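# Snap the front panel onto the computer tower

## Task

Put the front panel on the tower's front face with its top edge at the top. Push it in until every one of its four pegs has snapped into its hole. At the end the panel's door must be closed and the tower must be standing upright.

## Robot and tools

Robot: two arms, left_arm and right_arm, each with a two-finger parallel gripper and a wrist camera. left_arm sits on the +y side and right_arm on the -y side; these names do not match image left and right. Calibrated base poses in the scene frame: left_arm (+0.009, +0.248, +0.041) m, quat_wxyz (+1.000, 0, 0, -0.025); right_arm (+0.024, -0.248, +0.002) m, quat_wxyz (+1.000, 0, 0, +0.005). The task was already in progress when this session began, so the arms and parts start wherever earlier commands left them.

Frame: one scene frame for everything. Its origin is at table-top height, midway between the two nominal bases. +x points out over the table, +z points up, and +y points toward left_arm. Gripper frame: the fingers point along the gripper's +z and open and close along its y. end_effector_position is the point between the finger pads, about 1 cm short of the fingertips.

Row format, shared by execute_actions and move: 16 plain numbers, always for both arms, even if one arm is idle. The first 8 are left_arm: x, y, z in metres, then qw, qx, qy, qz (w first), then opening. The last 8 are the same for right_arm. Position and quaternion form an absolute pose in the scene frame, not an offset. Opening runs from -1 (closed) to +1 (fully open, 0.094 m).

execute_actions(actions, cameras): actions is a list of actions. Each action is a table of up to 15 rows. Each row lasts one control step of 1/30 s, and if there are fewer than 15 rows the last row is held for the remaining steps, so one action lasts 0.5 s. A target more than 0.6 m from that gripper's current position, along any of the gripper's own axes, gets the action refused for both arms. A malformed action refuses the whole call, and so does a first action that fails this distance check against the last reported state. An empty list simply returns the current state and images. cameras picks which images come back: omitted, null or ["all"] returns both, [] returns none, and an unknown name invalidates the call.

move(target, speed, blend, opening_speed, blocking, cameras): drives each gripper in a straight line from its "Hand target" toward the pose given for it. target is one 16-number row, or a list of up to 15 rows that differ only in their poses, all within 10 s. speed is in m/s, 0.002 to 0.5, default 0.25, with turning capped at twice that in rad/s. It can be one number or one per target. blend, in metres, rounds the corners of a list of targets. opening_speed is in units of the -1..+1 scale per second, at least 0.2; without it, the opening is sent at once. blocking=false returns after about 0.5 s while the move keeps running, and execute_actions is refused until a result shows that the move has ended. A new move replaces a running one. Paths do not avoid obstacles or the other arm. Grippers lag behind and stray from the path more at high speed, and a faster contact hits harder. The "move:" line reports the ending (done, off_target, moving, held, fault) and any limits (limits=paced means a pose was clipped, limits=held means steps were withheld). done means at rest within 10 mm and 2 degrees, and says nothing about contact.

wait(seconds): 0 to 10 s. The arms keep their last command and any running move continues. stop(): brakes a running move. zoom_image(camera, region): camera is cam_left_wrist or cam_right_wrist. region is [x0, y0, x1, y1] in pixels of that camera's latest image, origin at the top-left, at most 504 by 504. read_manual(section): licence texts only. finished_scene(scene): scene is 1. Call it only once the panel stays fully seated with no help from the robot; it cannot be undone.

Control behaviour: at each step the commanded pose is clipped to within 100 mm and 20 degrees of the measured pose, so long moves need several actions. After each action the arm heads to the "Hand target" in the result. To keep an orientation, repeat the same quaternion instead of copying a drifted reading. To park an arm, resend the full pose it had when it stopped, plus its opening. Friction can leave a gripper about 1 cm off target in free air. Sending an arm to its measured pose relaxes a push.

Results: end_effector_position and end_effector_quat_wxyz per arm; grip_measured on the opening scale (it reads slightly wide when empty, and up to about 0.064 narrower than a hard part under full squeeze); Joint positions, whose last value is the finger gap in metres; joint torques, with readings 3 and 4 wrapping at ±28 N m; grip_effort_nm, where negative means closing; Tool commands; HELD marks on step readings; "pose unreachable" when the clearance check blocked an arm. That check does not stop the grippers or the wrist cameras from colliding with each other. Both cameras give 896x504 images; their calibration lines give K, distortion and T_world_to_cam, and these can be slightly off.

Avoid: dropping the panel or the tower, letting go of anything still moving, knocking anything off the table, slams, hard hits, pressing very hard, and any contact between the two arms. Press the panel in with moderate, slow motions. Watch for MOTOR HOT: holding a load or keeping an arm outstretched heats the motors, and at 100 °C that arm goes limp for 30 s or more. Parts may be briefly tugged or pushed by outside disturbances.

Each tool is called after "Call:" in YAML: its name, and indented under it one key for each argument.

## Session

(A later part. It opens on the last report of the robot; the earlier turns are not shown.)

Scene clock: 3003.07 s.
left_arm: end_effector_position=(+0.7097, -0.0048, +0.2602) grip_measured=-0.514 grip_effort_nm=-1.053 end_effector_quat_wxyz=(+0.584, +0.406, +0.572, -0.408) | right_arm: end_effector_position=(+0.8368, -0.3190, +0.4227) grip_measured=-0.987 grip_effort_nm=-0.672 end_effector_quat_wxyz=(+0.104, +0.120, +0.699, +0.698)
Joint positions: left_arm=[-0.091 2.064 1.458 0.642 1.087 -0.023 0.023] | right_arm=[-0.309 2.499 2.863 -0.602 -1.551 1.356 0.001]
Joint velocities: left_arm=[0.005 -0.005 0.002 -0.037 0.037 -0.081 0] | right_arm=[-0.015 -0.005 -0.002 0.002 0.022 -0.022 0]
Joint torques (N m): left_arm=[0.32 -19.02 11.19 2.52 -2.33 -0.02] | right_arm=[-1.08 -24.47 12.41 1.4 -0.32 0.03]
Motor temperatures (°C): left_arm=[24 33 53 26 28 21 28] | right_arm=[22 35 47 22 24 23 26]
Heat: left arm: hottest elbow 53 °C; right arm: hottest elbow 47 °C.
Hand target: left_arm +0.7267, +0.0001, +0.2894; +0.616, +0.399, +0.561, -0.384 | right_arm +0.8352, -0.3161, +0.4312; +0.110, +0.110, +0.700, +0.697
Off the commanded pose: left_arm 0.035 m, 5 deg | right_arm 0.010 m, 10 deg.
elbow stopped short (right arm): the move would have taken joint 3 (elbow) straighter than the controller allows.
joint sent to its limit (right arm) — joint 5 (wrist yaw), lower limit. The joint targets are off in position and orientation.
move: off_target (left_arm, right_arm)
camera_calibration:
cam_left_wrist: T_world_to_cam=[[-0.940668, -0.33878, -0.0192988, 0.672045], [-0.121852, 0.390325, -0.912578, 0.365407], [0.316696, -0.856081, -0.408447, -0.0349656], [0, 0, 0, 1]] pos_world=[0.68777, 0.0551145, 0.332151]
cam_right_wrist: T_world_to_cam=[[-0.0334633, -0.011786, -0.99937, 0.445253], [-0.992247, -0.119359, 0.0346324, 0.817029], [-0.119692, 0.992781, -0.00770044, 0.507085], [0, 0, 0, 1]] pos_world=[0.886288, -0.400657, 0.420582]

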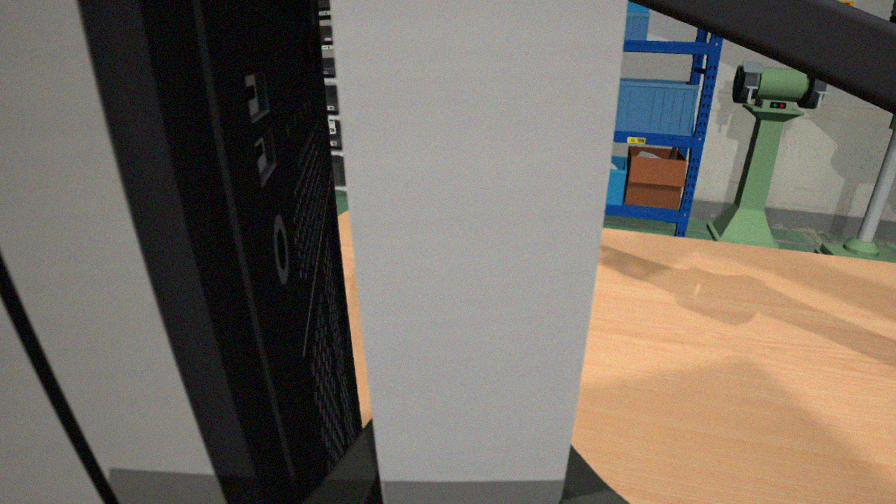

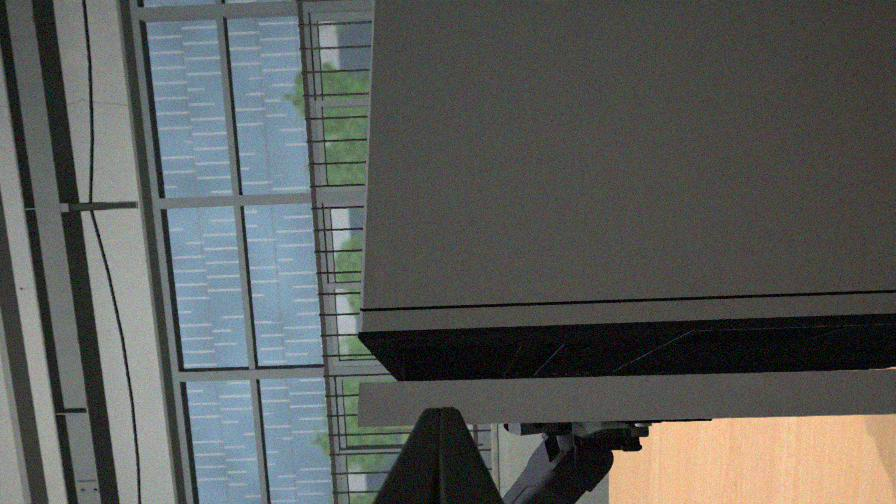

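Call:
move:
  target:
    - [0.700,-0.015,0.289,0.625,0.388,0.568,-0.367,-1,0.83,-0.32,0.43,0.05,0.05,0.710,0.697,-1]
    - [0.729,-0.001,0.289,0.6165,0.400,0.5603,-0.3817,-1,0.83,-0.32,0.43,0.05,0.05,0.710,0.697,-1]
  speed: 0.08

Call:
zoom_image:
  camera: "cam_right_wrist"
  region: [330, 250, 530, 450]

Call:
zoom_image:
  camera: "cam_right_wrist"
  region: [650, 250, 896, 450]

Call:
zoom_image:
  camera: "cam_left_wrist"
  region: [40, 0, 440, 504]

Scene clock: 3021.53 s.
left_arm: end_effector_position=(+0.7084, -0.0053, +0.2598) grip_measured=-0.514 grip_effort_nm=-1.062 end_effector_quat_wxyz=(+0.593, +0.395, +0.579, -0.395) | right_arm: end_effector_position=(+0.8388, -0.3196, +0.4120) grip_measured=-0.987 grip_effort_nm=-0.662 end_effector_quat_wxyz=(+0.102, +0.122, +0.698, +0.698)
Joint positions: left_arm=[-0.097 2.049 1.429 0.652 1.039 -0.018 0.023] | right_arm=[-0.309 2.499 2.841 -0.618 -1.551 1.324 0.001]
Joint velocities: left_arm=[0.005 -0.024 -0.002 -0.007 0.022 -0.007 0] | right_arm=[-0.005 0.005 -0.002 -0.012 -0.007 -0.081 -0.001]
Joint torques (N m): left_arm=[0.79 -17.67 13.08 2.06 -0.2 -0.02] | right_arm=[-1.67 -26.64 9.62 0.65 -0.33 -0.27]
Motor temperatures (°C): left_arm=[24 33 51 26 29 21 28] | right_arm=[22 35 48 22 24 23 26]
Heat: left arm: hottest elbow 51 °C; right arm: hottest elbow 48 °C.
Hand target: left_arm +0.7265, +0.0003, +0.2887; +0.617, +0.400, +0.561, -0.381 | right_arm +0.8314, -0.3196, +0.4302; +0.112, +0.111, +0.700, +0.697
Off the commanded pose: left_arm 0.036 m, 4 deg | right_arm 0.020 m, 10 deg.
joint sent to its limit (right arm) — joint 5 (wrist yaw), lower limit. The joint targets are off in orientation, not in position.
move: off_target (left_arm, right_arm)
camera_calibration:
cam_left_wrist: T_world_to_cam=[[-0.925554, -0.377985, -0.0218389, 0.660406], [-0.135882, 0.385459, -0.912665, 0.37507], [0.353392, -0.841754, -0.408124, -0.0611269], [0, 0, 0, 1]] pos_world=[0.683808, 0.0535957, 0.331788]
cam_right_wrist: T_world_to_cam=[[-0.0398446, -0.0104796, -0.999151, 0.440323], [-0.991986, -0.119571, 0.040813, 0.816494], [-0.119897, 0.99277, -0.00563141, 0.507177], [0, 0, 0, 1]] pos_world=[0.888304, -0.401267, 0.409482]

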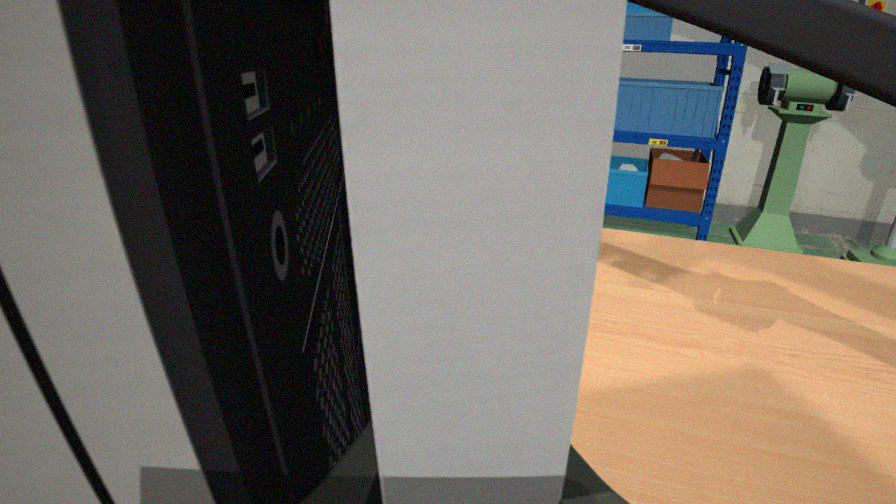

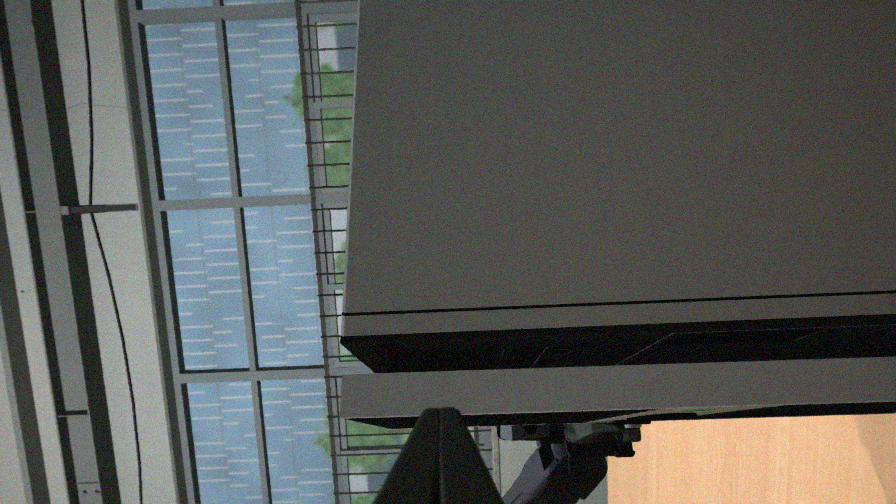

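Scaled by 2.520 from the camera's 896x504 image, which has a finer 1280x720 frame.

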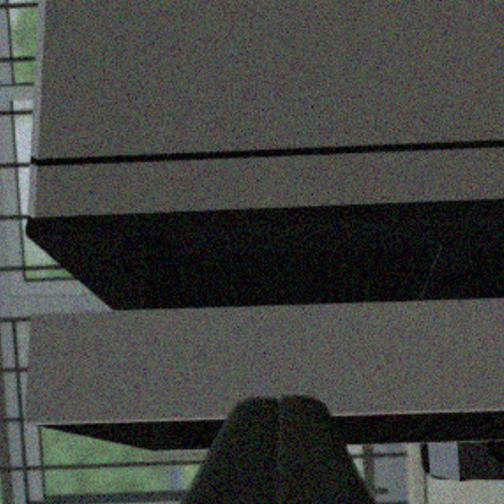

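Scaled by 2.049 from the camera's 896x504 image, which has a finer 1280x720 frame.

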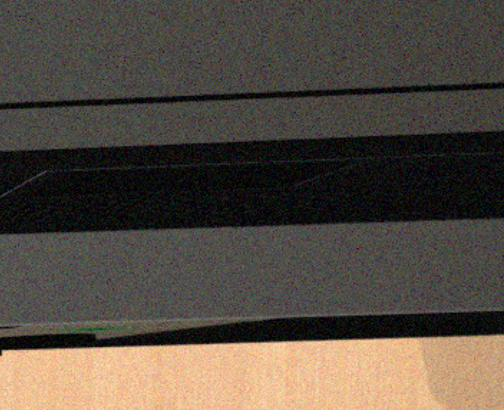

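Scaled by 1.000.

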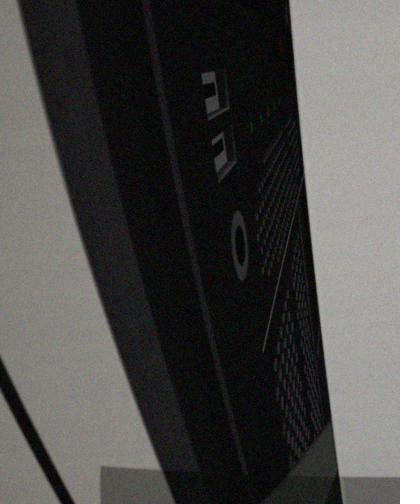

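Call:
move:
  target:
    - [0.700,-0.015,0.297,0.625,0.388,0.568,-0.367,-1,0.83,-0.32,0.435,0.05,0.05,0.710,0.697,-1]
    - [0.729,-0.001,0.2915,0.6177,0.4015,0.5588,-0.3797,-1,0.83,-0.32,0.435,0.05,0.05,0.710,0.697,-1]
  speed: 0.08
  cameras: ["cam_right_wrist"]

Call:
zoom_image:
  camera: "cam_right_wrist"
  region: [330, 250, 530, 450]

Call:
zoom_image:
  camera: "cam_right_wrist"
  region: [696, 250, 896, 450]

Scene clock: 3036.93 s.
left_arm: end_effector_position=(+0.7084, -0.0051, +0.2611) grip_measured=-0.514 grip_effort_nm=-1.057 end_effector_quat_wxyz=(+0.593, +0.394, +0.581, -0.395) | right_arm: end_effector_position=(+0.8388, -0.3196, +0.4120) grip_measured=-0.987 grip_effort_nm=-0.667 end_effector_quat_wxyz=(+0.102, +0.122, +0.698, +0.698)
Joint positions: left_arm=[-0.097 2.046 1.429 0.648 1.037 -0.019 0.023] | right_arm=[-0.309 2.499 2.841 -0.619 -1.551 1.324 0.001]
Joint velocities: left_arm=[-0.005 0.015 -0.007 -0.007 0.022 0.051 0] | right_arm=[-0.005 -0.005 0.012 -0.002 -0.037 -0.066 0]
Joint torques (N m): left_arm=[0.73 -17.08 13.09 2.03 -0.08 0.07] | right_arm=[-1.79 -26.75 10.8 0.88 -0.31 -0.07]
Motor temperatures (°C): left_arm=[24 33 51 26 27 21 28] | right_arm=[22 36 48 22 24 23 26]
Heat: left arm: hottest elbow 51 °C; right arm: hottest elbow 48 °C.
Hand target: left_arm +0.7261, -0.0001, +0.2915; +0.618, +0.401, +0.559, -0.380 | right_arm +0.8303, -0.3196, +0.4349; +0.113, +0.111, +0.700, +0.697
Off the commanded pose: left_arm 0.037 m, 4 deg | right_arm 0.025 m, 10 deg.
joint sent to its limit (right arm) — joint 5 (wrist yaw), lower limit. The joint targets are off in orientation, not in position.
move: off_target (left_arm, right_arm)
camera_calibration:
cam_right_wrist: T_world_to_cam=[[-0.0398468, -0.0104867, -0.999151, 0.440294], [-0.991986, -0.119573, 0.0408161, 0.816486], [-0.119899, 0.99277, -0.00563812, 0.507178], [0, 0, 0, 1]] pos_world=[0.888297, -0.401264, 0.409454]
Images, in order (width x height): cam_right_wrist 896x504.

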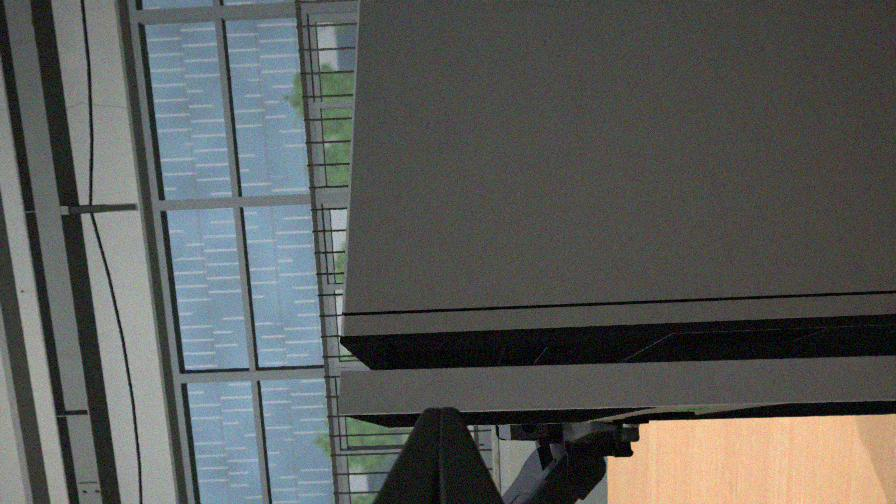

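Scaled by 2.520 from the camera's 896x504 image, which has a finer 1280x720 frame.

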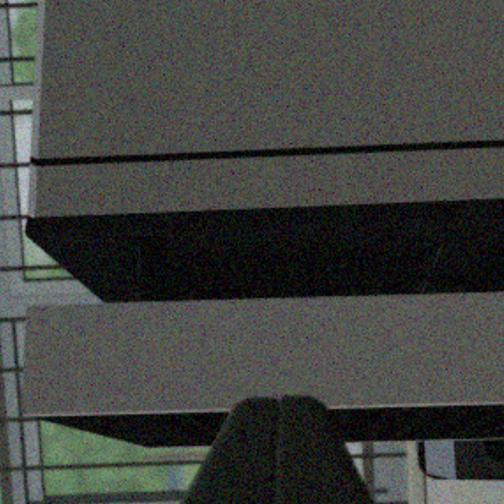

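Scaled by 2.520 from the camera's 896x504 image, which has a finer 1280x720 frame.

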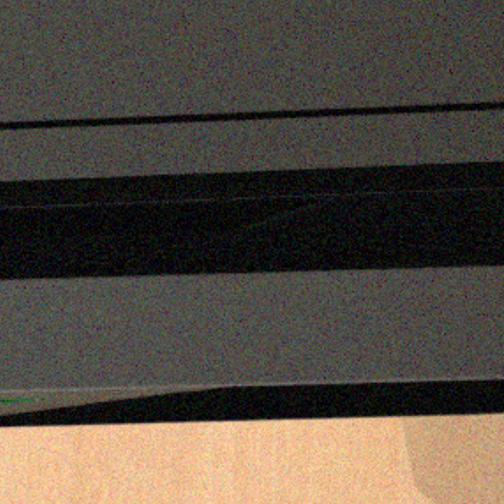

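Call:
move:
  target:
    - [0.700,-0.015,0.295,0.628,0.394,0.562,-0.355,-1,0.83,-0.32,0.435,0.05,0.05,0.710,0.697,-1]
    - [0.729,-0.001,0.2910,0.6203,0.4071,0.5558,-0.3743,-1,0.83,-0.32,0.435,0.05,0.05,0.710,0.697,-1]
  speed: 0.08
  cameras: ["cam_right_wrist"]

Call:
zoom_image:
  camera: "cam_right_wrist"
  region: [330, 250, 530, 450]

Call:
zoom_image:
  camera: "cam_right_wrist"
  region: [696, 250, 896, 450]

Scene clock: 3054.47 s.
left_arm: end_effector_position=(+0.7091, -0.0064, +0.2609) grip_measured=-0.514 grip_effort_nm=-1.062 end_effector_quat_wxyz=(+0.595, +0.399, +0.578, -0.391) | right_arm: end_effector_position=(+0.8388, -0.3196, +0.4120) grip_measured=-0.987 grip_effort_nm=-0.662 end_effector_quat_wxyz=(+0.102, +0.122, +0.698, +0.698)
Joint positions: left_arm=[-0.099 2.048 1.434 0.643 1.037 -0.002 0.023] | right_arm=[-0.309 2.499 2.841 -0.619 -1.551 1.324 0.001]
Joint velocities: left_arm=[0.005 -0.005 -0.007 -0.007 -0.022 0.022 0.001] | right_arm=[0.005 -0.015 0.012 -0.007 -0.007 0.095 0]
Joint torques (N m): left_arm=[1.14 -17.73 12.89 2.06 -0.12 0.08] | right_arm=[-1.49 -26.64 10.7 0.8 -0.31 -0.09]
Motor temperatures (°C): left_arm=[24 34 51 26 26 21 28] | right_arm=[22 38 49 22 24 23 26]
Heat: left arm: hottest elbow 51 °C; right arm: hottest elbow 49 °C.
Hand target: left_arm +0.7265, +0.0003, +0.2908; +0.621, +0.407, +0.556, -0.374 | right_arm +0.8303, -0.3196, +0.4349; +0.113, +0.111, +0.700, +0.697
Off the commanded pose: left_arm 0.037 m, 4 deg | right_arm 0.025 m, 10 deg.
joint sent to its limit (right arm) — joint 5 (wrist yaw), lower limit. The joint targets are off in orientation, not in position.
move: off_target (left_arm, right_arm)
camera_calibration:
cam_right_wrist: T_world_to_cam=[[-0.0398468, -0.0104867, -0.999151, 0.440294], [-0.991986, -0.119573, 0.0408161, 0.816486], [-0.119899, 0.99277, -0.00563812, 0.507178], [0, 0, 0, 1]] pos_world=[0.888297, -0.401264, 0.409454]
Images, in order (width x height): cam_right_wrist 896x504.

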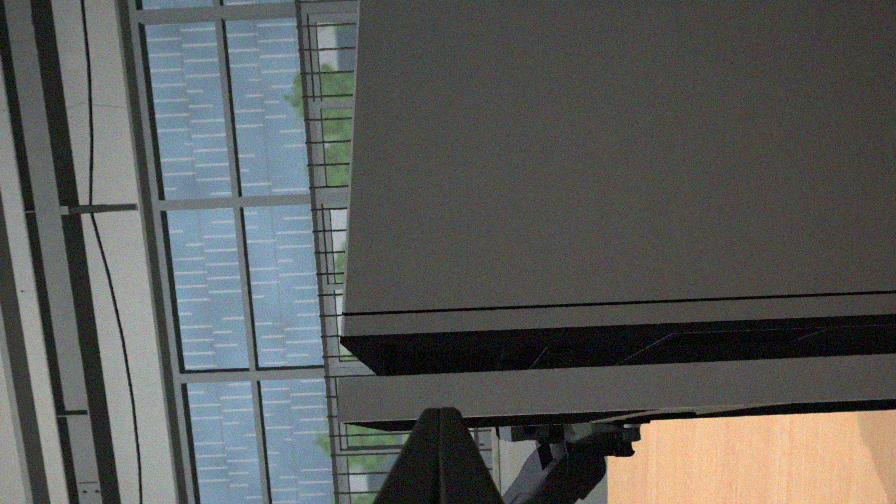

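Scaled by 2.520 from the camera's 896x504 image, which has a finer 1280x720 frame.

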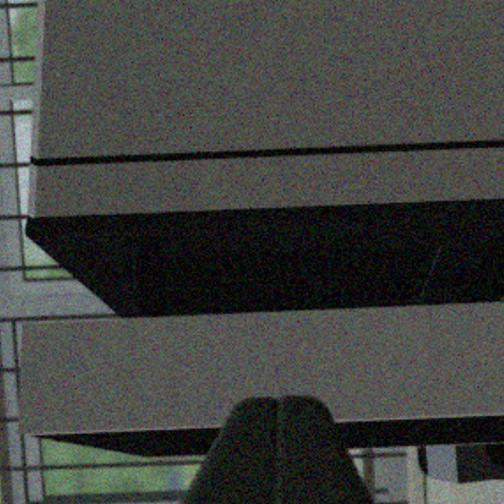

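Scaled by 2.520 from the camera's 896x504 image, which has a finer 1280x720 frame.

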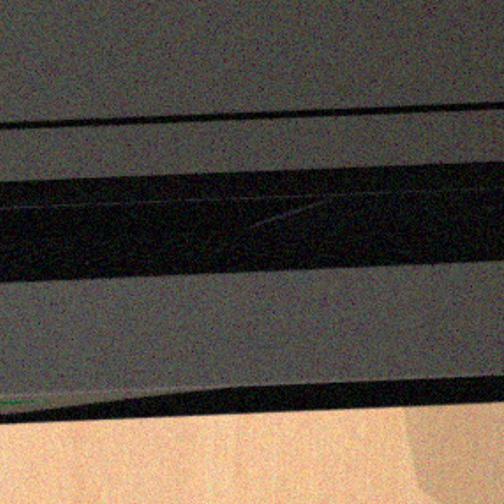

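Call:
move:
  target:
    - [0.700,-0.015,0.289,0.628,0.394,0.562,-0.355,-1,0.83,-0.32,0.435,0.05,0.05,0.710,0.697,-1]
    - [0.729,-0.001,0.2885,0.6198,0.4060,0.5563,-0.3752,-1,0.83,-0.32,0.435,0.05,0.05,0.710,0.697,-1]
  speed: 0.08

Call:
zoom_image:
  camera: "cam_right_wrist"
  region: [330, 250, 530, 450]

Call:
zoom_image:
  camera: "cam_right_wrist"
  region: [696, 250, 896, 450]

Call:
move:
  target:
    - [0.729,-0.001,0.2885,0.6198,0.4060,0.5563,-0.3752,-1,0.70,-0.35,0.45,0.164,0.170,0.696,0.677,-1]
    - [0.729,-0.001,0.2885,0.6198,0.4060,0.5563,-0.3752,-1,0.63,-0.28,0.56,0.40,-0.023,0.921,-0.003,-1]
    - [0.729,-0.001,0.2885,0.6198,0.4060,0.5563,-0.3752,-1,0.63,-0.11,0.60,0.40,-0.023,0.921,-0.003,-1]
  cameras: ["cam_right_wrist"]

Call:
zoom_image:
  camera: "cam_right_wrist"
  region: [130, 130, 330, 330]

Call:
zoom_image:
  camera: "cam_right_wrist"
  region: [450, 40, 650, 240]

Scene clock: 3069.17 s.
left_arm: end_effector_position=(+0.7094, -0.0057, +0.2598) grip_measured=-0.514 grip_effort_nm=-1.057 end_effector_quat_wxyz=(+0.600, +0.402, +0.574, -0.386) | right_arm: end_effector_position=(+0.8388, -0.3196, +0.4120) grip_measured=-0.987 grip_effort_nm=-0.667 end_effector_quat_wxyz=(+0.102, +0.122, +0.698, +0.698)
Joint positions: left_arm=[-0.098 2.05 1.431 0.653 1.035 0.01 0.023] | right_arm=[-0.309 2.499 2.841 -0.619 -1.551 1.324 0.001]
Joint velocities: left_arm=[-0.005 0.005 -0.007 -0.002 -0.037 -0.037 -0.001] | right_arm=[-0.005 -0.005 0.007 -0.002 -0.037 0.051 0]
Joint torques (N m): left_arm=[0.79 -17.08 13.07 1.99 0.01 -0.08] | right_arm=[-1.67 -26.52 10.71 0.96 -0.29 -0.06]
Motor temperatures (°C): left_arm=[24 34 51 26 26 21 28] | right_arm=[22 39 49 22 24 23 26]
Heat: left arm: hottest elbow 51 °C; right arm: hottest elbow 49 °C.
Hand target: left_arm +0.7265, -0.0002, +0.2885; +0.620, +0.406, +0.557, -0.375 | right_arm +0.8303, -0.3196, +0.4349; +0.113, +0.111, +0.700, +0.697
Off the commanded pose: left_arm 0.035 m, 3 deg | right_arm 0.025 m, 10 deg.
joint sent to its limit (right arm) — joint 5 (wrist yaw), lower limit. The joint targets are off in orientation, not in position.
move: off_target (left_arm, right_arm)
camera_calibration:
cam_left_wrist: T_world_to_cam=[[-0.923098, -0.381224, -0.0505746, 0.666917], [-0.112862, 0.394278, -0.912034, 0.358863], [0.36763, -0.83619, -0.406983, -0.072151], [0, 0, 0, 1]] pos_world=[0.682657, 0.0524208, 0.331661]
cam_right_wrist: T_world_to_cam=[[-0.0398468, -0.0104867, -0.999151, 0.440294], [-0.991986, -0.119573, 0.0408161, 0.816486], [-0.119899, 0.99277, -0.00563812, 0.507178], [0, 0, 0, 1]] pos_world=[0.888297, -0.401264, 0.409454]

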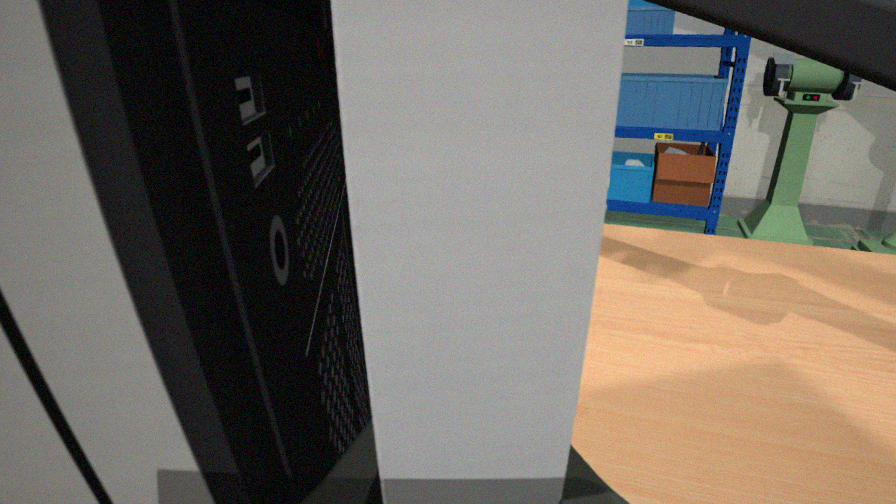

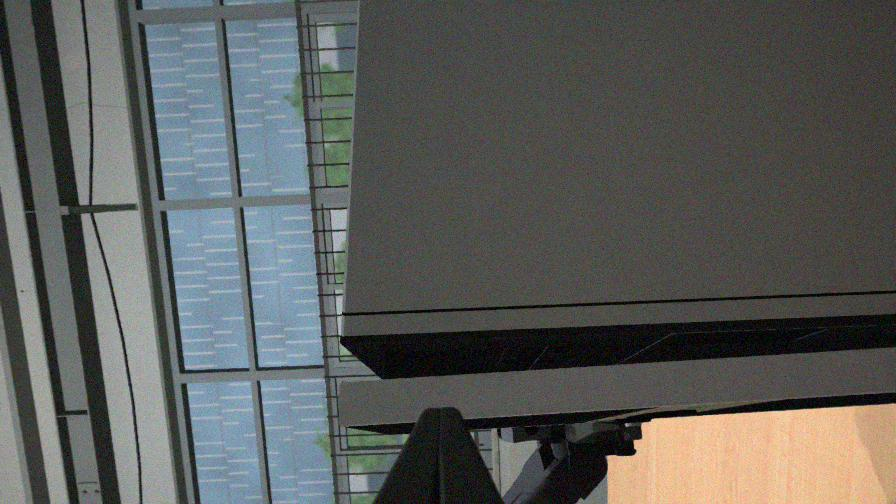

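Scaled by 2.520 from the camera's 896x504 image, which has a finer 1280x720 frame.

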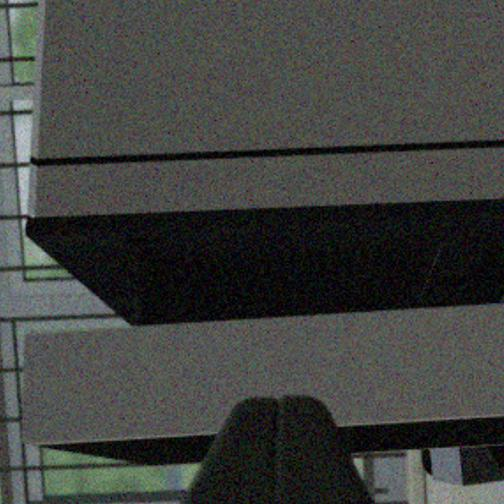

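Scaled by 2.520 from the camera's 896x504 image, which has a finer 1280x720 frame.

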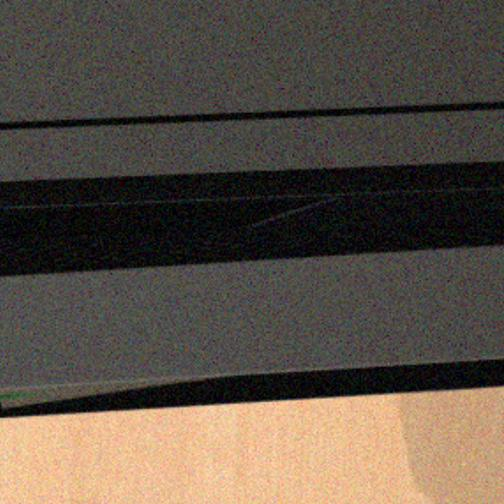

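Scene clock: 3075.47 s.
left_arm: end_effector_position=(+0.7094, -0.0057, +0.2598) grip_measured=-0.514 grip_effort_nm=-1.072 end_effector_quat_wxyz=(+0.600, +0.402, +0.574, -0.386) | right_arm: end_effector_position=(+0.6247, -0.1132, +0.5874) grip_measured=-0.987 grip_effort_nm=-0.667 end_effector_quat_wxyz=(+0.387, -0.038, +0.921, -0.014)
Joint positions: left_arm=[-0.098 2.05 1.431 0.653 1.035 0.01 0.023] | right_arm=[0.263 1.829 2.65 -1.614 0.191 0.115 0.001]
Joint velocities: left_arm=[-0.005 0.005 0.002 -0.037 0.037 -0.007 0.001] | right_arm=[0.005 0.015 0.007 -0.022 0.037 0.022 0.001]
Joint torques (N m): left_arm=[1.14 -17.55 13.01 1.92 0 -0.04] | right_arm=[-0.91 -15.5 11.63 0.79 0.27 0.07]
Motor temperatures (°C): left_arm=[24 34 50 26 26 21 28] | right_arm=[22 39 49 22 24 23 26]
Heat: left arm: hottest elbow 50 °C; right arm: hottest elbow 49 °C.
Hand target: left_arm +0.7267, +0.0000, +0.2884; +0.620, +0.406, +0.557, -0.375 | right_arm +0.6241, -0.1138, +0.5985; +0.399, -0.030, +0.916, -0.010
Off the commanded pose: left_arm 0.035 m, 3 deg | right_arm 0.014 m, 2 deg.
move: off_target (left_arm, right_arm); limits=paced
camera_calibration:
cam_right_wrist: T_world_to_cam=[[0.0425208, -0.99719, 0.0616721, -0.177111], [-0.935025, -0.0614674, -0.349213, 0.821691], [0.352023, -0.0428161, -0.935012, 0.411459], [0, 0, 0, 1]] pos_world=[0.63099, -0.108489, 0.682587]
Images, in order (width x height): cam_right_wrist 896x504.

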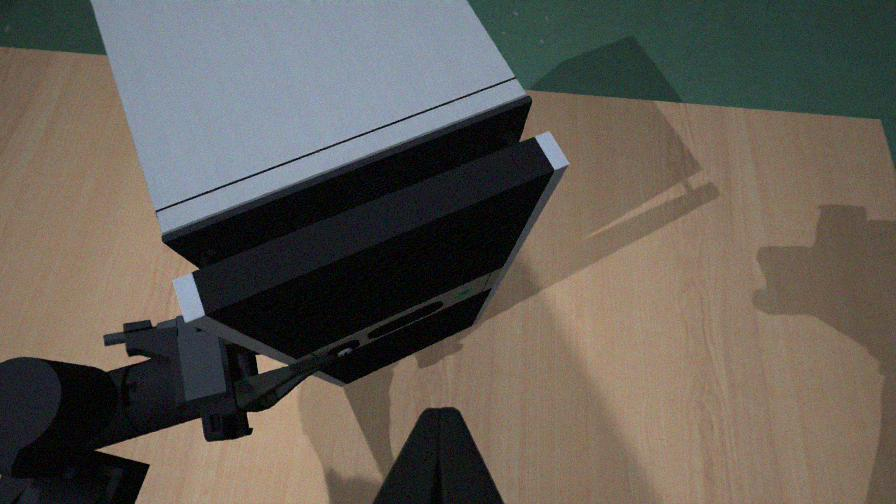

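Scaled by 2.520 from the camera's 896x504 image, which has a finer 1280x720 frame.

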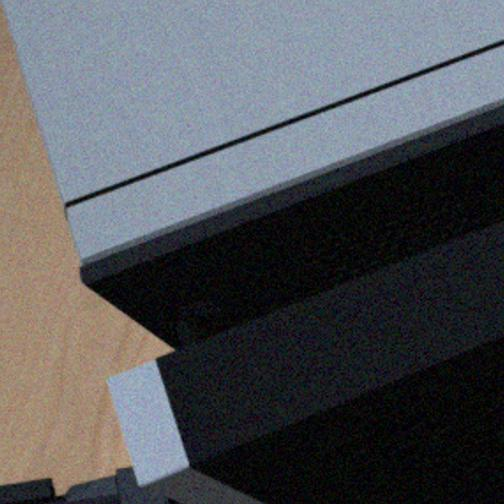

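Scaled by 2.520 from the camera's 896x504 image, which has a finer 1280x720 frame.

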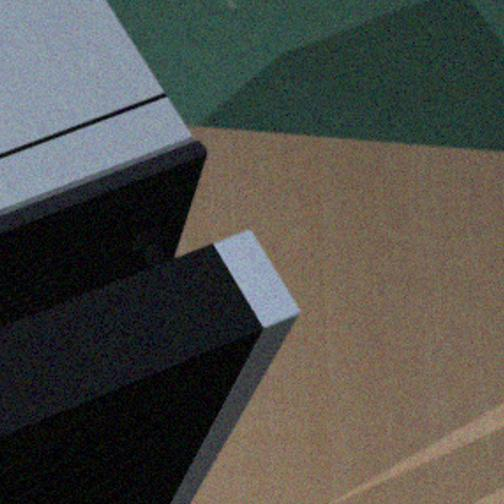

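Call:
move:
  target: [0.729,-0.002,0.2885,0.6175,0.4010,0.5592,-0.3802,-1,0.63,-0.11,0.60,0.40,-0.023,0.921,-0.003,-1]
  cameras: []

Call:
move:
  target:
    - [0.729,-0.002,0.2885,0.6175,0.4010,0.5592,-0.3802,-1,0.63,-0.28,0.56,0.40,-0.023,0.921,-0.003,-1]
    - [0.729,-0.002,0.2885,0.6175,0.4010,0.5592,-0.3802,-1,0.70,-0.35,0.45,0.164,0.170,0.696,0.677,-1]
    - [0.729,-0.002,0.2885,0.6175,0.4010,0.5592,-0.3802,-1,0.83,-0.32,0.435,0.05,0.05,0.710,0.697,-1]
  cameras: ["cam_right_wrist"]

Call:
zoom_image:
  camera: "cam_right_wrist"
  region: [330, 250, 530, 450]

Call:
zoom_image:
  camera: "cam_right_wrist"
  region: [696, 250, 896, 450]

Scene clock: 3090.13 s.
left_arm: end_effector_position=(+0.7097, -0.0057, +0.2601) grip_measured=-0.514 grip_effort_nm=-1.062 end_effector_quat_wxyz=(+0.598, +0.398, +0.577, -0.389) | right_arm: end_effector_position=(+0.6309, -0.1115, +0.5905) grip_measured=-0.987 grip_effort_nm=-0.657 end_effector_quat_wxyz=(+0.389, -0.029, +0.921, -0.009)
Joint positions: left_arm=[-0.098 2.051 1.433 0.653 1.035 -0.003 0.023] | right_arm=[0.263 1.884 2.751 -1.656 0.191 0.133 0.001]
Joint velocities: left_arm=[0.005 0.005 -0.012 0.002 0.022 0.007 0] | right_arm=[-0.005 -0.024 -0.012 0.002 -0.007 0.007 -0.001]
Joint torques (N m): left_arm=[0.91 -17.38 12.94 2.15 -0.08 -0.11] | right_arm=[-1.14 -14.86 11.1 1.02 0.03 0.08]
Motor temperatures (°C): left_arm=[24 35 49 26 26 21 28] | right_arm=[22 39 50 22 24 23 26]
Heat: left arm: hottest elbow 49 °C; right arm: hottest elbow 50 °C.
Hand target: left_arm +0.7267, -0.0010, +0.2884; +0.618, +0.401, +0.560, -0.380 | right_arm +0.6299, -0.1100, +0.5996; +0.400, -0.023, +0.916, -0.003
Off the commanded pose: left_arm 0.035 m, 3 deg | right_arm 0.010 m, 1 deg.
move: off_target (left_arm)
No camera images: "cameras" was empty.

Scene clock: 3096.80 s.
left_arm: end_effector_position=(+0.7097, -0.0057, +0.2601) grip_measured=-0.514 grip_effort_nm=-1.057 end_effector_quat_wxyz=(+0.598, +0.398, +0.577, -0.389) | right_arm: end_effector_position=(+0.8371, -0.3191, +0.4275) grip_measured=-0.987 grip_effort_nm=-0.667 end_effector_quat_wxyz=(+0.104, +0.121, +0.698, +0.698)
Joint positions: left_arm=[-0.098 2.051 1.433 0.653 1.035 -0.003 0.023] | right_arm=[-0.309 2.497 2.863 -0.553 -1.551 1.407 0.001]
Joint velocities: left_arm=[-0.015 0.005 0.002 -0.017 -0.037 0.037 0] | right_arm=[0.005 -0.005 -0.012 -0.002 -0.051 -0.037 0]
Joint torques (N m): left_arm=[0.79 -17.67 12.9 2.15 -0.11 -0.1] | right_arm=[-0.85 -23.82 12.45 1.52 -0.25 -0.03]
Motor temperatures (°C): left_arm=[24 35 49 26 26 21 28] | right_arm=[22 40 50 22 24 23 26]
Heat: left arm: hottest elbow 49 °C; right arm: hottest elbow 50 °C.
Hand target: left_arm +0.7267, -0.0010, +0.2884; +0.618, +0.401, +0.560, -0.380 | right_arm +0.8353, -0.3160, +0.4362; +0.110, +0.110, +0.699, +0.698
Off the commanded pose: left_arm 0.035 m, 3 deg | right_arm 0.010 m, 10 deg.
elbow stopped short (right arm): the move would have taken joint 3 (elbow) straighter than the controller allows.
joint sent to its limit (right arm) — joint 5 (wrist yaw), lower limit. The joint targets are off in position and orientation.
move: off_target (left_arm, right_arm)
camera_calibration:
cam_right_wrist: T_world_to_cam=[[-0.0346179, -0.0103732, -0.999347, 0.451488], [-0.992232, -0.119193, 0.0356087, 0.816802], [-0.119485, 0.992817, -0.00616638, 0.506445], [0, 0, 0, 1]] pos_world=[0.886599, -0.400767, 0.425231]
Images, in order (width x height): cam_right_wrist 896x504.

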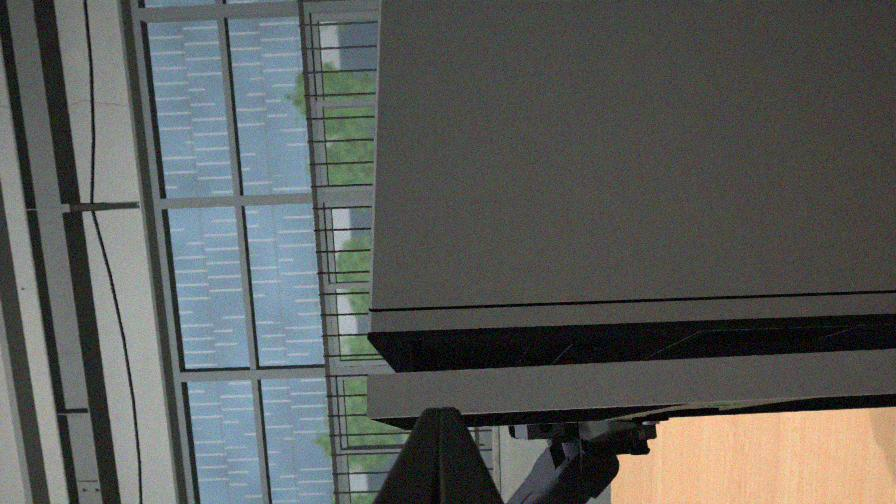

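Scaled by 2.520 from the camera's 896x504 image, which has a finer 1280x720 frame.

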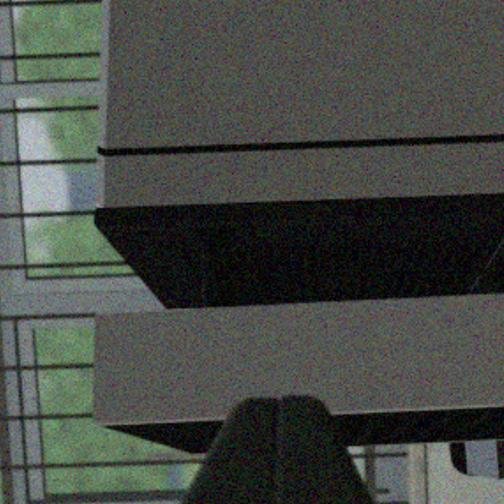

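Scaled by 2.520 from the camera's 896x504 image, which has a finer 1280x720 frame.

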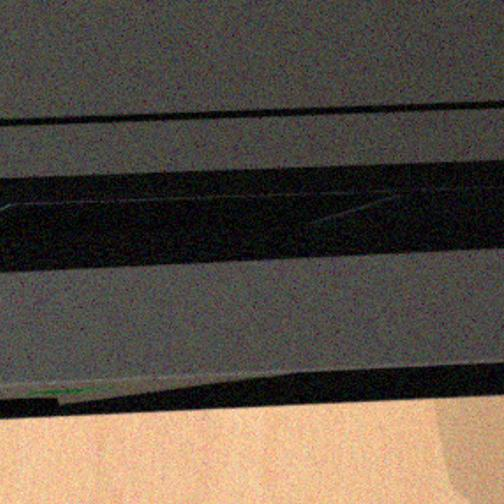

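Call:
move:
  target: [0.729,-0.002,0.2885,0.6155,0.3970,0.5615,-0.3842,-1,0.83,-0.32,0.435,0.05,0.05,0.710,0.697,-1]
  cameras: ["cam_right_wrist"]

Call:
zoom_image:
  camera: "cam_right_wrist"
  region: [330, 250, 530, 450]

Call:
zoom_image:
  camera: "cam_right_wrist"
  region: [696, 250, 896, 450]

Scene clock: 3106.93 s.
left_arm: end_effector_position=(+0.7099, -0.0057, +0.2601) grip_measured=-0.514 grip_effort_nm=-1.062 end_effector_quat_wxyz=(+0.595, +0.395, +0.579, -0.393) | right_arm: end_effector_position=(+0.8395, -0.3198, +0.4164) grip_measured=-0.987 grip_effort_nm=-0.667 end_effector_quat_wxyz=(+0.101, +0.123, +0.698, +0.698)
Joint positions: left_arm=[-0.098 2.051 1.433 0.653 1.035 -0.016 0.023] | right_arm=[-0.309 2.497 2.84 -0.567 -1.551 1.377 0.001]
Joint velocities: left_arm=[-0.005 -0.005 0.007 -0.002 0.051 0.051 0.001] | right_arm=[-0.015 -0.015 -0.002 -0.012 0.007 -0.095 0]
Joint torques (N m): left_arm=[0.85 -17.26 12.9 2.24 -0.13 -0.12] | right_arm=[-1.49 -26.99 9.66 0.65 -0.28 -0.29]
Motor temperatures (°C): left_arm=[24 35 49 26 26 21 28] | right_arm=[22 42 50 22 24 23 26]
Heat: left arm: hottest elbow 49 °C; right arm: hottest elbow 50 °C.
Hand target: left_arm +0.7268, -0.0010, +0.2882; +0.616, +0.397, +0.562, -0.384 | right_arm +0.8317, -0.3197, +0.4354; +0.112, +0.111, +0.700, +0.697
Off the commanded pose: left_arm 0.034 m, 3 deg | right_arm 0.021 m, 10 deg.
joint sent to its limit (right arm) — joint 5 (wrist yaw), lower limit. The joint targets are off in orientation, not in position.
move: off_target (left_arm, right_arm)
camera_calibration:
cam_right_wrist: T_world_to_cam=[[-0.0409905, -0.00903697, -0.999119, 0.446141], [-0.991971, -0.119368, 0.0417769, 0.816634], [-0.119641, 0.992809, -0.00407144, 0.506647], [0, 0, 0, 1]] pos_world=[0.88898, -0.401492, 0.413695]
Images, in order (width x height): cam_right_wrist 896x504.

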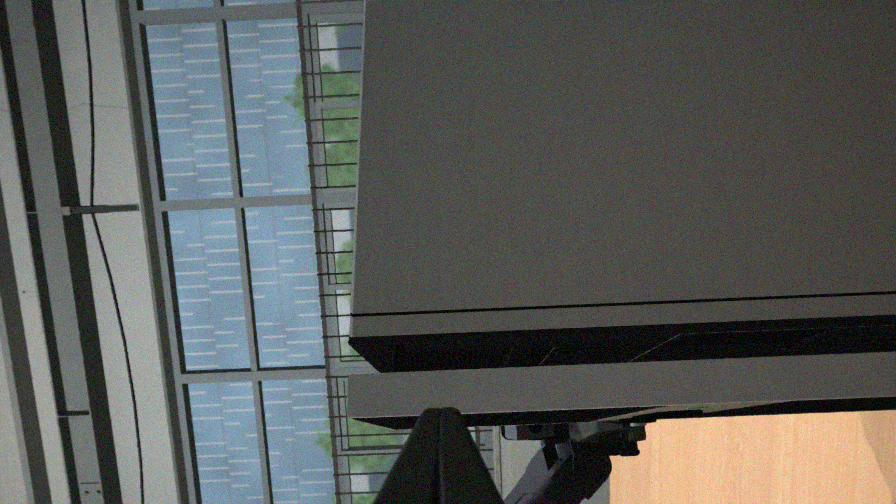

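Scaled by 2.520 from the camera's 896x504 image, which has a finer 1280x720 frame.

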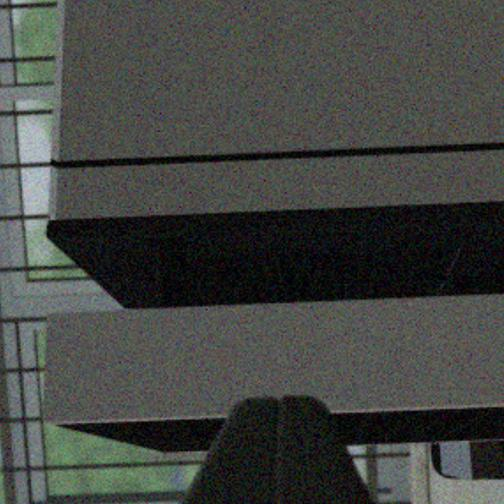

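Scaled by 2.520 from the camera's 896x504 image, which has a finer 1280x720 frame.

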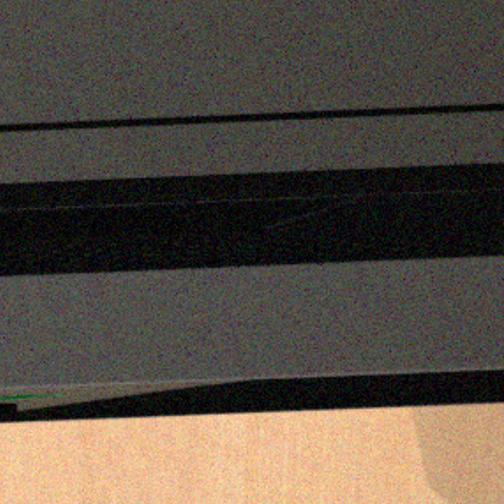

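Call:
move:
  target: [0.748,0.008,0.2885,0.6155,0.3970,0.5615,-0.3842,-1,0.83,-0.32,0.435,0.05,0.05,0.710,0.697,-1]
  speed: 0.05

Call:
zoom_image:
  camera: "cam_right_wrist"
  region: [330, 250, 530, 450]

Call:
move:
  target:
    - [0.748,0.008,0.2885,0.6155,0.3970,0.5615,-0.3842,-1,0.70,-0.35,0.45,0.164,0.170,0.696,0.677,-1]
    - [0.748,0.008,0.2885,0.6155,0.3970,0.5615,-0.3842,-1,0.63,-0.28,0.56,0.40,-0.023,0.921,-0.003,-1]
    - [0.748,0.008,0.2885,0.6155,0.3970,0.5615,-0.3842,-1,0.64,-0.10,0.60,0.40,-0.023,0.921,-0.003,-1]
  cameras: ["cam_right_wrist"]

Call:
zoom_image:
  camera: "cam_right_wrist"
  region: [130, 130, 330, 330]

Call:
zoom_image:
  camera: "cam_right_wrist"
  region: [450, 40, 650, 240]

Scene clock: 3123.27 s.
left_arm: end_effector_position=(+0.7095, -0.0048, +0.2603) grip_measured=-0.514 grip_effort_nm=-1.062 end_effector_quat_wxyz=(+0.586, +0.406, +0.571, -0.407) | right_arm: end_effector_position=(+0.8395, -0.3198, +0.4164) grip_measured=-0.987 grip_effort_nm=-0.667 end_effector_quat_wxyz=(+0.102, +0.122, +0.698, +0.698)
Joint positions: left_arm=[-0.091 2.064 1.455 0.648 1.084 -0.024 0.023] | right_arm=[-0.309 2.497 2.84 -0.567 -1.551 1.375 0.001]
Joint velocities: left_arm=[-0.005 -0.015 -0.002 0.002 0.022 -0.037 -0.001] | right_arm=[-0.015 -0.005 -0.017 0.012 0.066 0.051 0]
Joint torques (N m): left_arm=[1.96 -16.03 15.17 1.91 -1.49 -0.13] | right_arm=[-1.2 -26.75 9.87 0.7 -0.29 -0.22]
Motor temperatures (°C): left_arm=[24 35 51 26 26 21 28] | right_arm=[22 45 48 22 24 23 26]
Heat: left arm: hottest elbow 51 °C; right arm: hottest elbow 48 °C.
Hand target: left_arm +0.7422, +0.0108, +0.2886; +0.616, +0.396, +0.562, -0.384 | right_arm +0.8316, -0.3197, +0.4354; +0.113, +0.111, +0.700, +0.697
Off the commanded pose: left_arm 0.049 m, 5 deg | right_arm 0.021 m, 10 deg.
joint sent to its limit (right arm) — joint 5 (wrist yaw), lower limit. The joint targets are off in orientation, not in position.
move: off_target (left_arm, right_arm)
camera_calibration:
cam_left_wrist: T_world_to_cam=[[-0.939704, -0.341292, -0.0218086, 0.671858], [-0.120089, 0.389013, -0.913371, 0.364485], [0.32021, -0.85568, -0.406543, -0.0378513], [0, 0, 0, 1]] pos_world=[0.687239, 0.0551217, 0.332175]
cam_right_wrist: T_world_to_cam=[[-0.0395423, -0.00951411, -0.999173, 0.444795], [-0.992029, -0.119355, 0.0403961, 0.817262], [-0.119641, 0.992806, -0.00471869, 0.506916], [0, 0, 0, 1]] pos_world=[0.888984, -0.401492, 0.413805]

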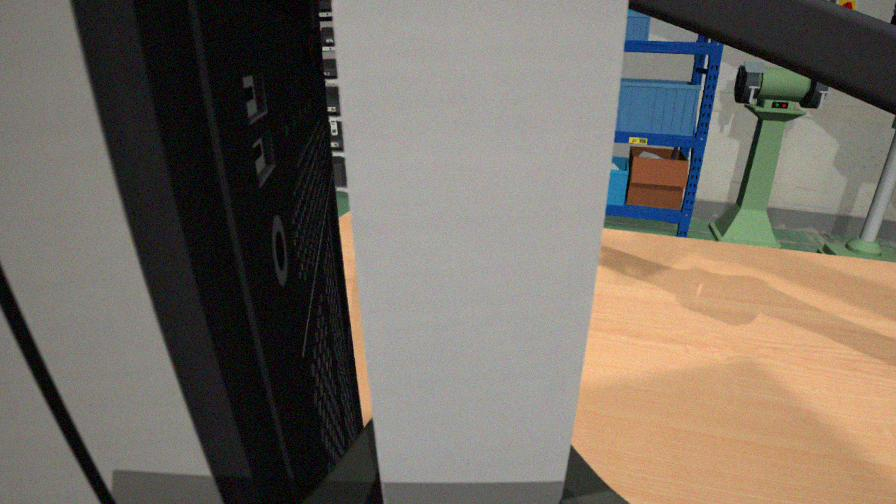

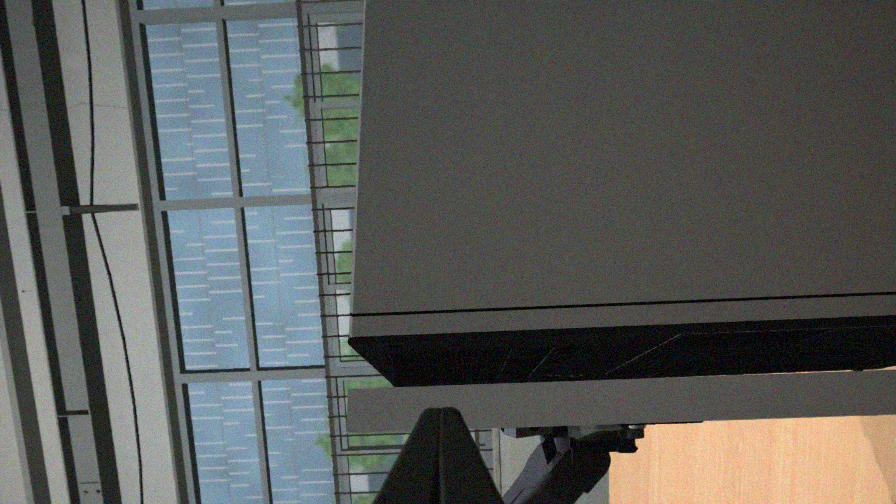

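Scaled by 2.520 from the camera's 896x504 image, which has a finer 1280x720 frame.

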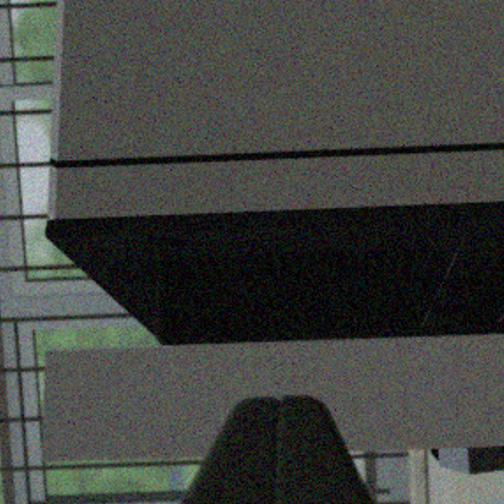

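Scene clock: 3130.00 s.
left_arm: end_effector_position=(+0.7094, -0.0049, +0.2603) grip_measured=-0.514 grip_effort_nm=-1.062 end_effector_quat_wxyz=(+0.586, +0.406, +0.571, -0.407) | right_arm: end_effector_position=(+0.6350, -0.1029, +0.5902) grip_measured=-0.987 grip_effort_nm=-0.657 end_effector_quat_wxyz=(+0.390, -0.038, +0.920, -0.013)
Joint positions: left_arm=[-0.091 2.064 1.455 0.648 1.085 -0.024 0.023] | right_arm=[0.278 1.936 2.841 -1.694 0.201 0.123 0.001]
Joint velocities: left_arm=[-0.005 -0.015 -0.007 -0.012 -0.022 0.037 0.001] | right_arm=[-0.015 -0.015 -0.017 -0.012 -0.022 -0.037 0]
Joint torques (N m): left_arm=[1.79 -15.85 15.15 1.77 -1.47 -0.11] | right_arm=[-1.55 -15.33 10.61 0.91 0.28 0.06]
Motor temperatures (°C): left_arm=[24 34 50 26 26 21 28] | right_arm=[22 44 48 22 24 23 26]
Heat: left arm: hottest elbow 50 °C; right arm: hottest elbow 48 °C.
Hand target: left_arm +0.7420, +0.0106, +0.2886; +0.616, +0.397, +0.562, -0.384 | right_arm +0.6341, -0.1038, +0.5986; +0.401, -0.030, +0.916, -0.010
Off the commanded pose: left_arm 0.050 m, 5 deg | right_arm 0.011 m, 2 deg.
move: off_target (left_arm, right_arm); limits=paced
camera_calibration:
cam_right_wrist: T_world_to_cam=[[0.04312, -0.997169, 0.0616041, -0.167786], [-0.93258, -0.0622924, -0.355547, 0.835052], [0.358378, -0.0421196, -0.932626, 0.405517], [0, 0, 0, 1]] pos_world=[0.64066, -0.0982138, 0.685432]
Images, in order (width x height): cam_right_wrist 896x504.

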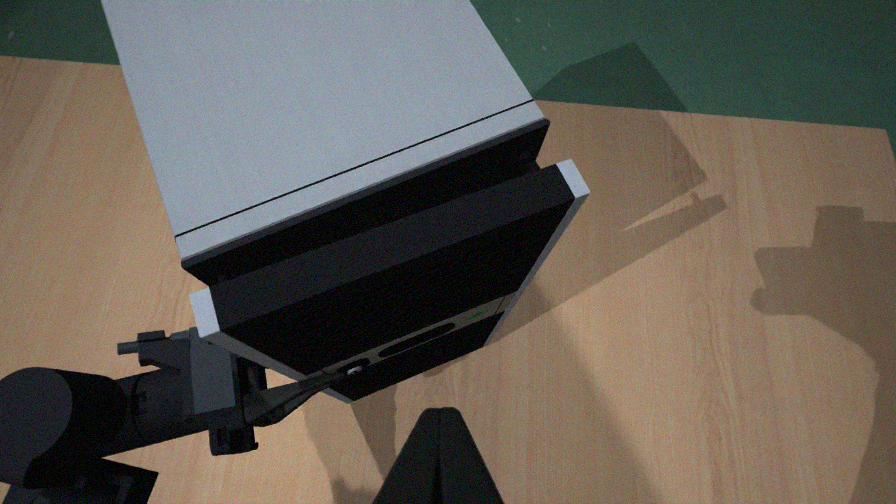

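Scaled by 2.520 from the camera's 896x504 image, which has a finer 1280x720 frame.

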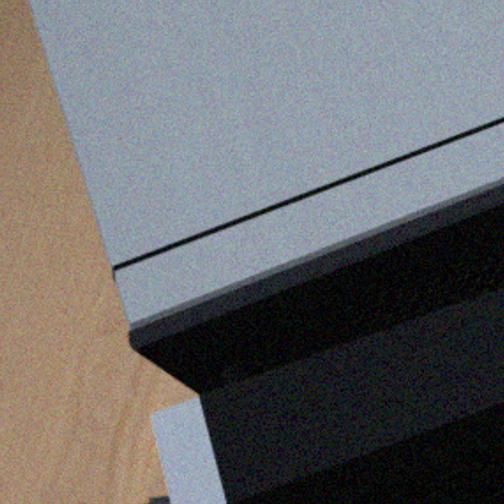

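Scaled by 2.520 from the camera's 896x504 image, which has a finer 1280x720 frame.

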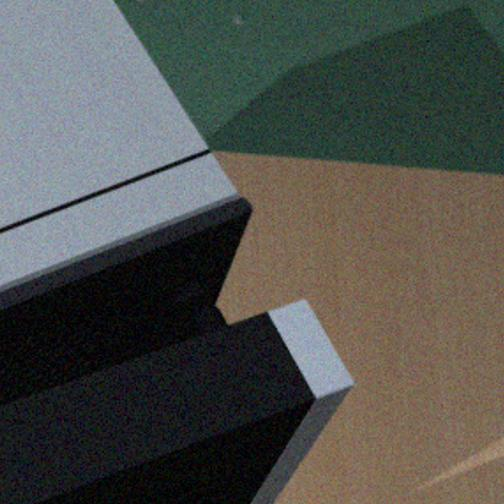

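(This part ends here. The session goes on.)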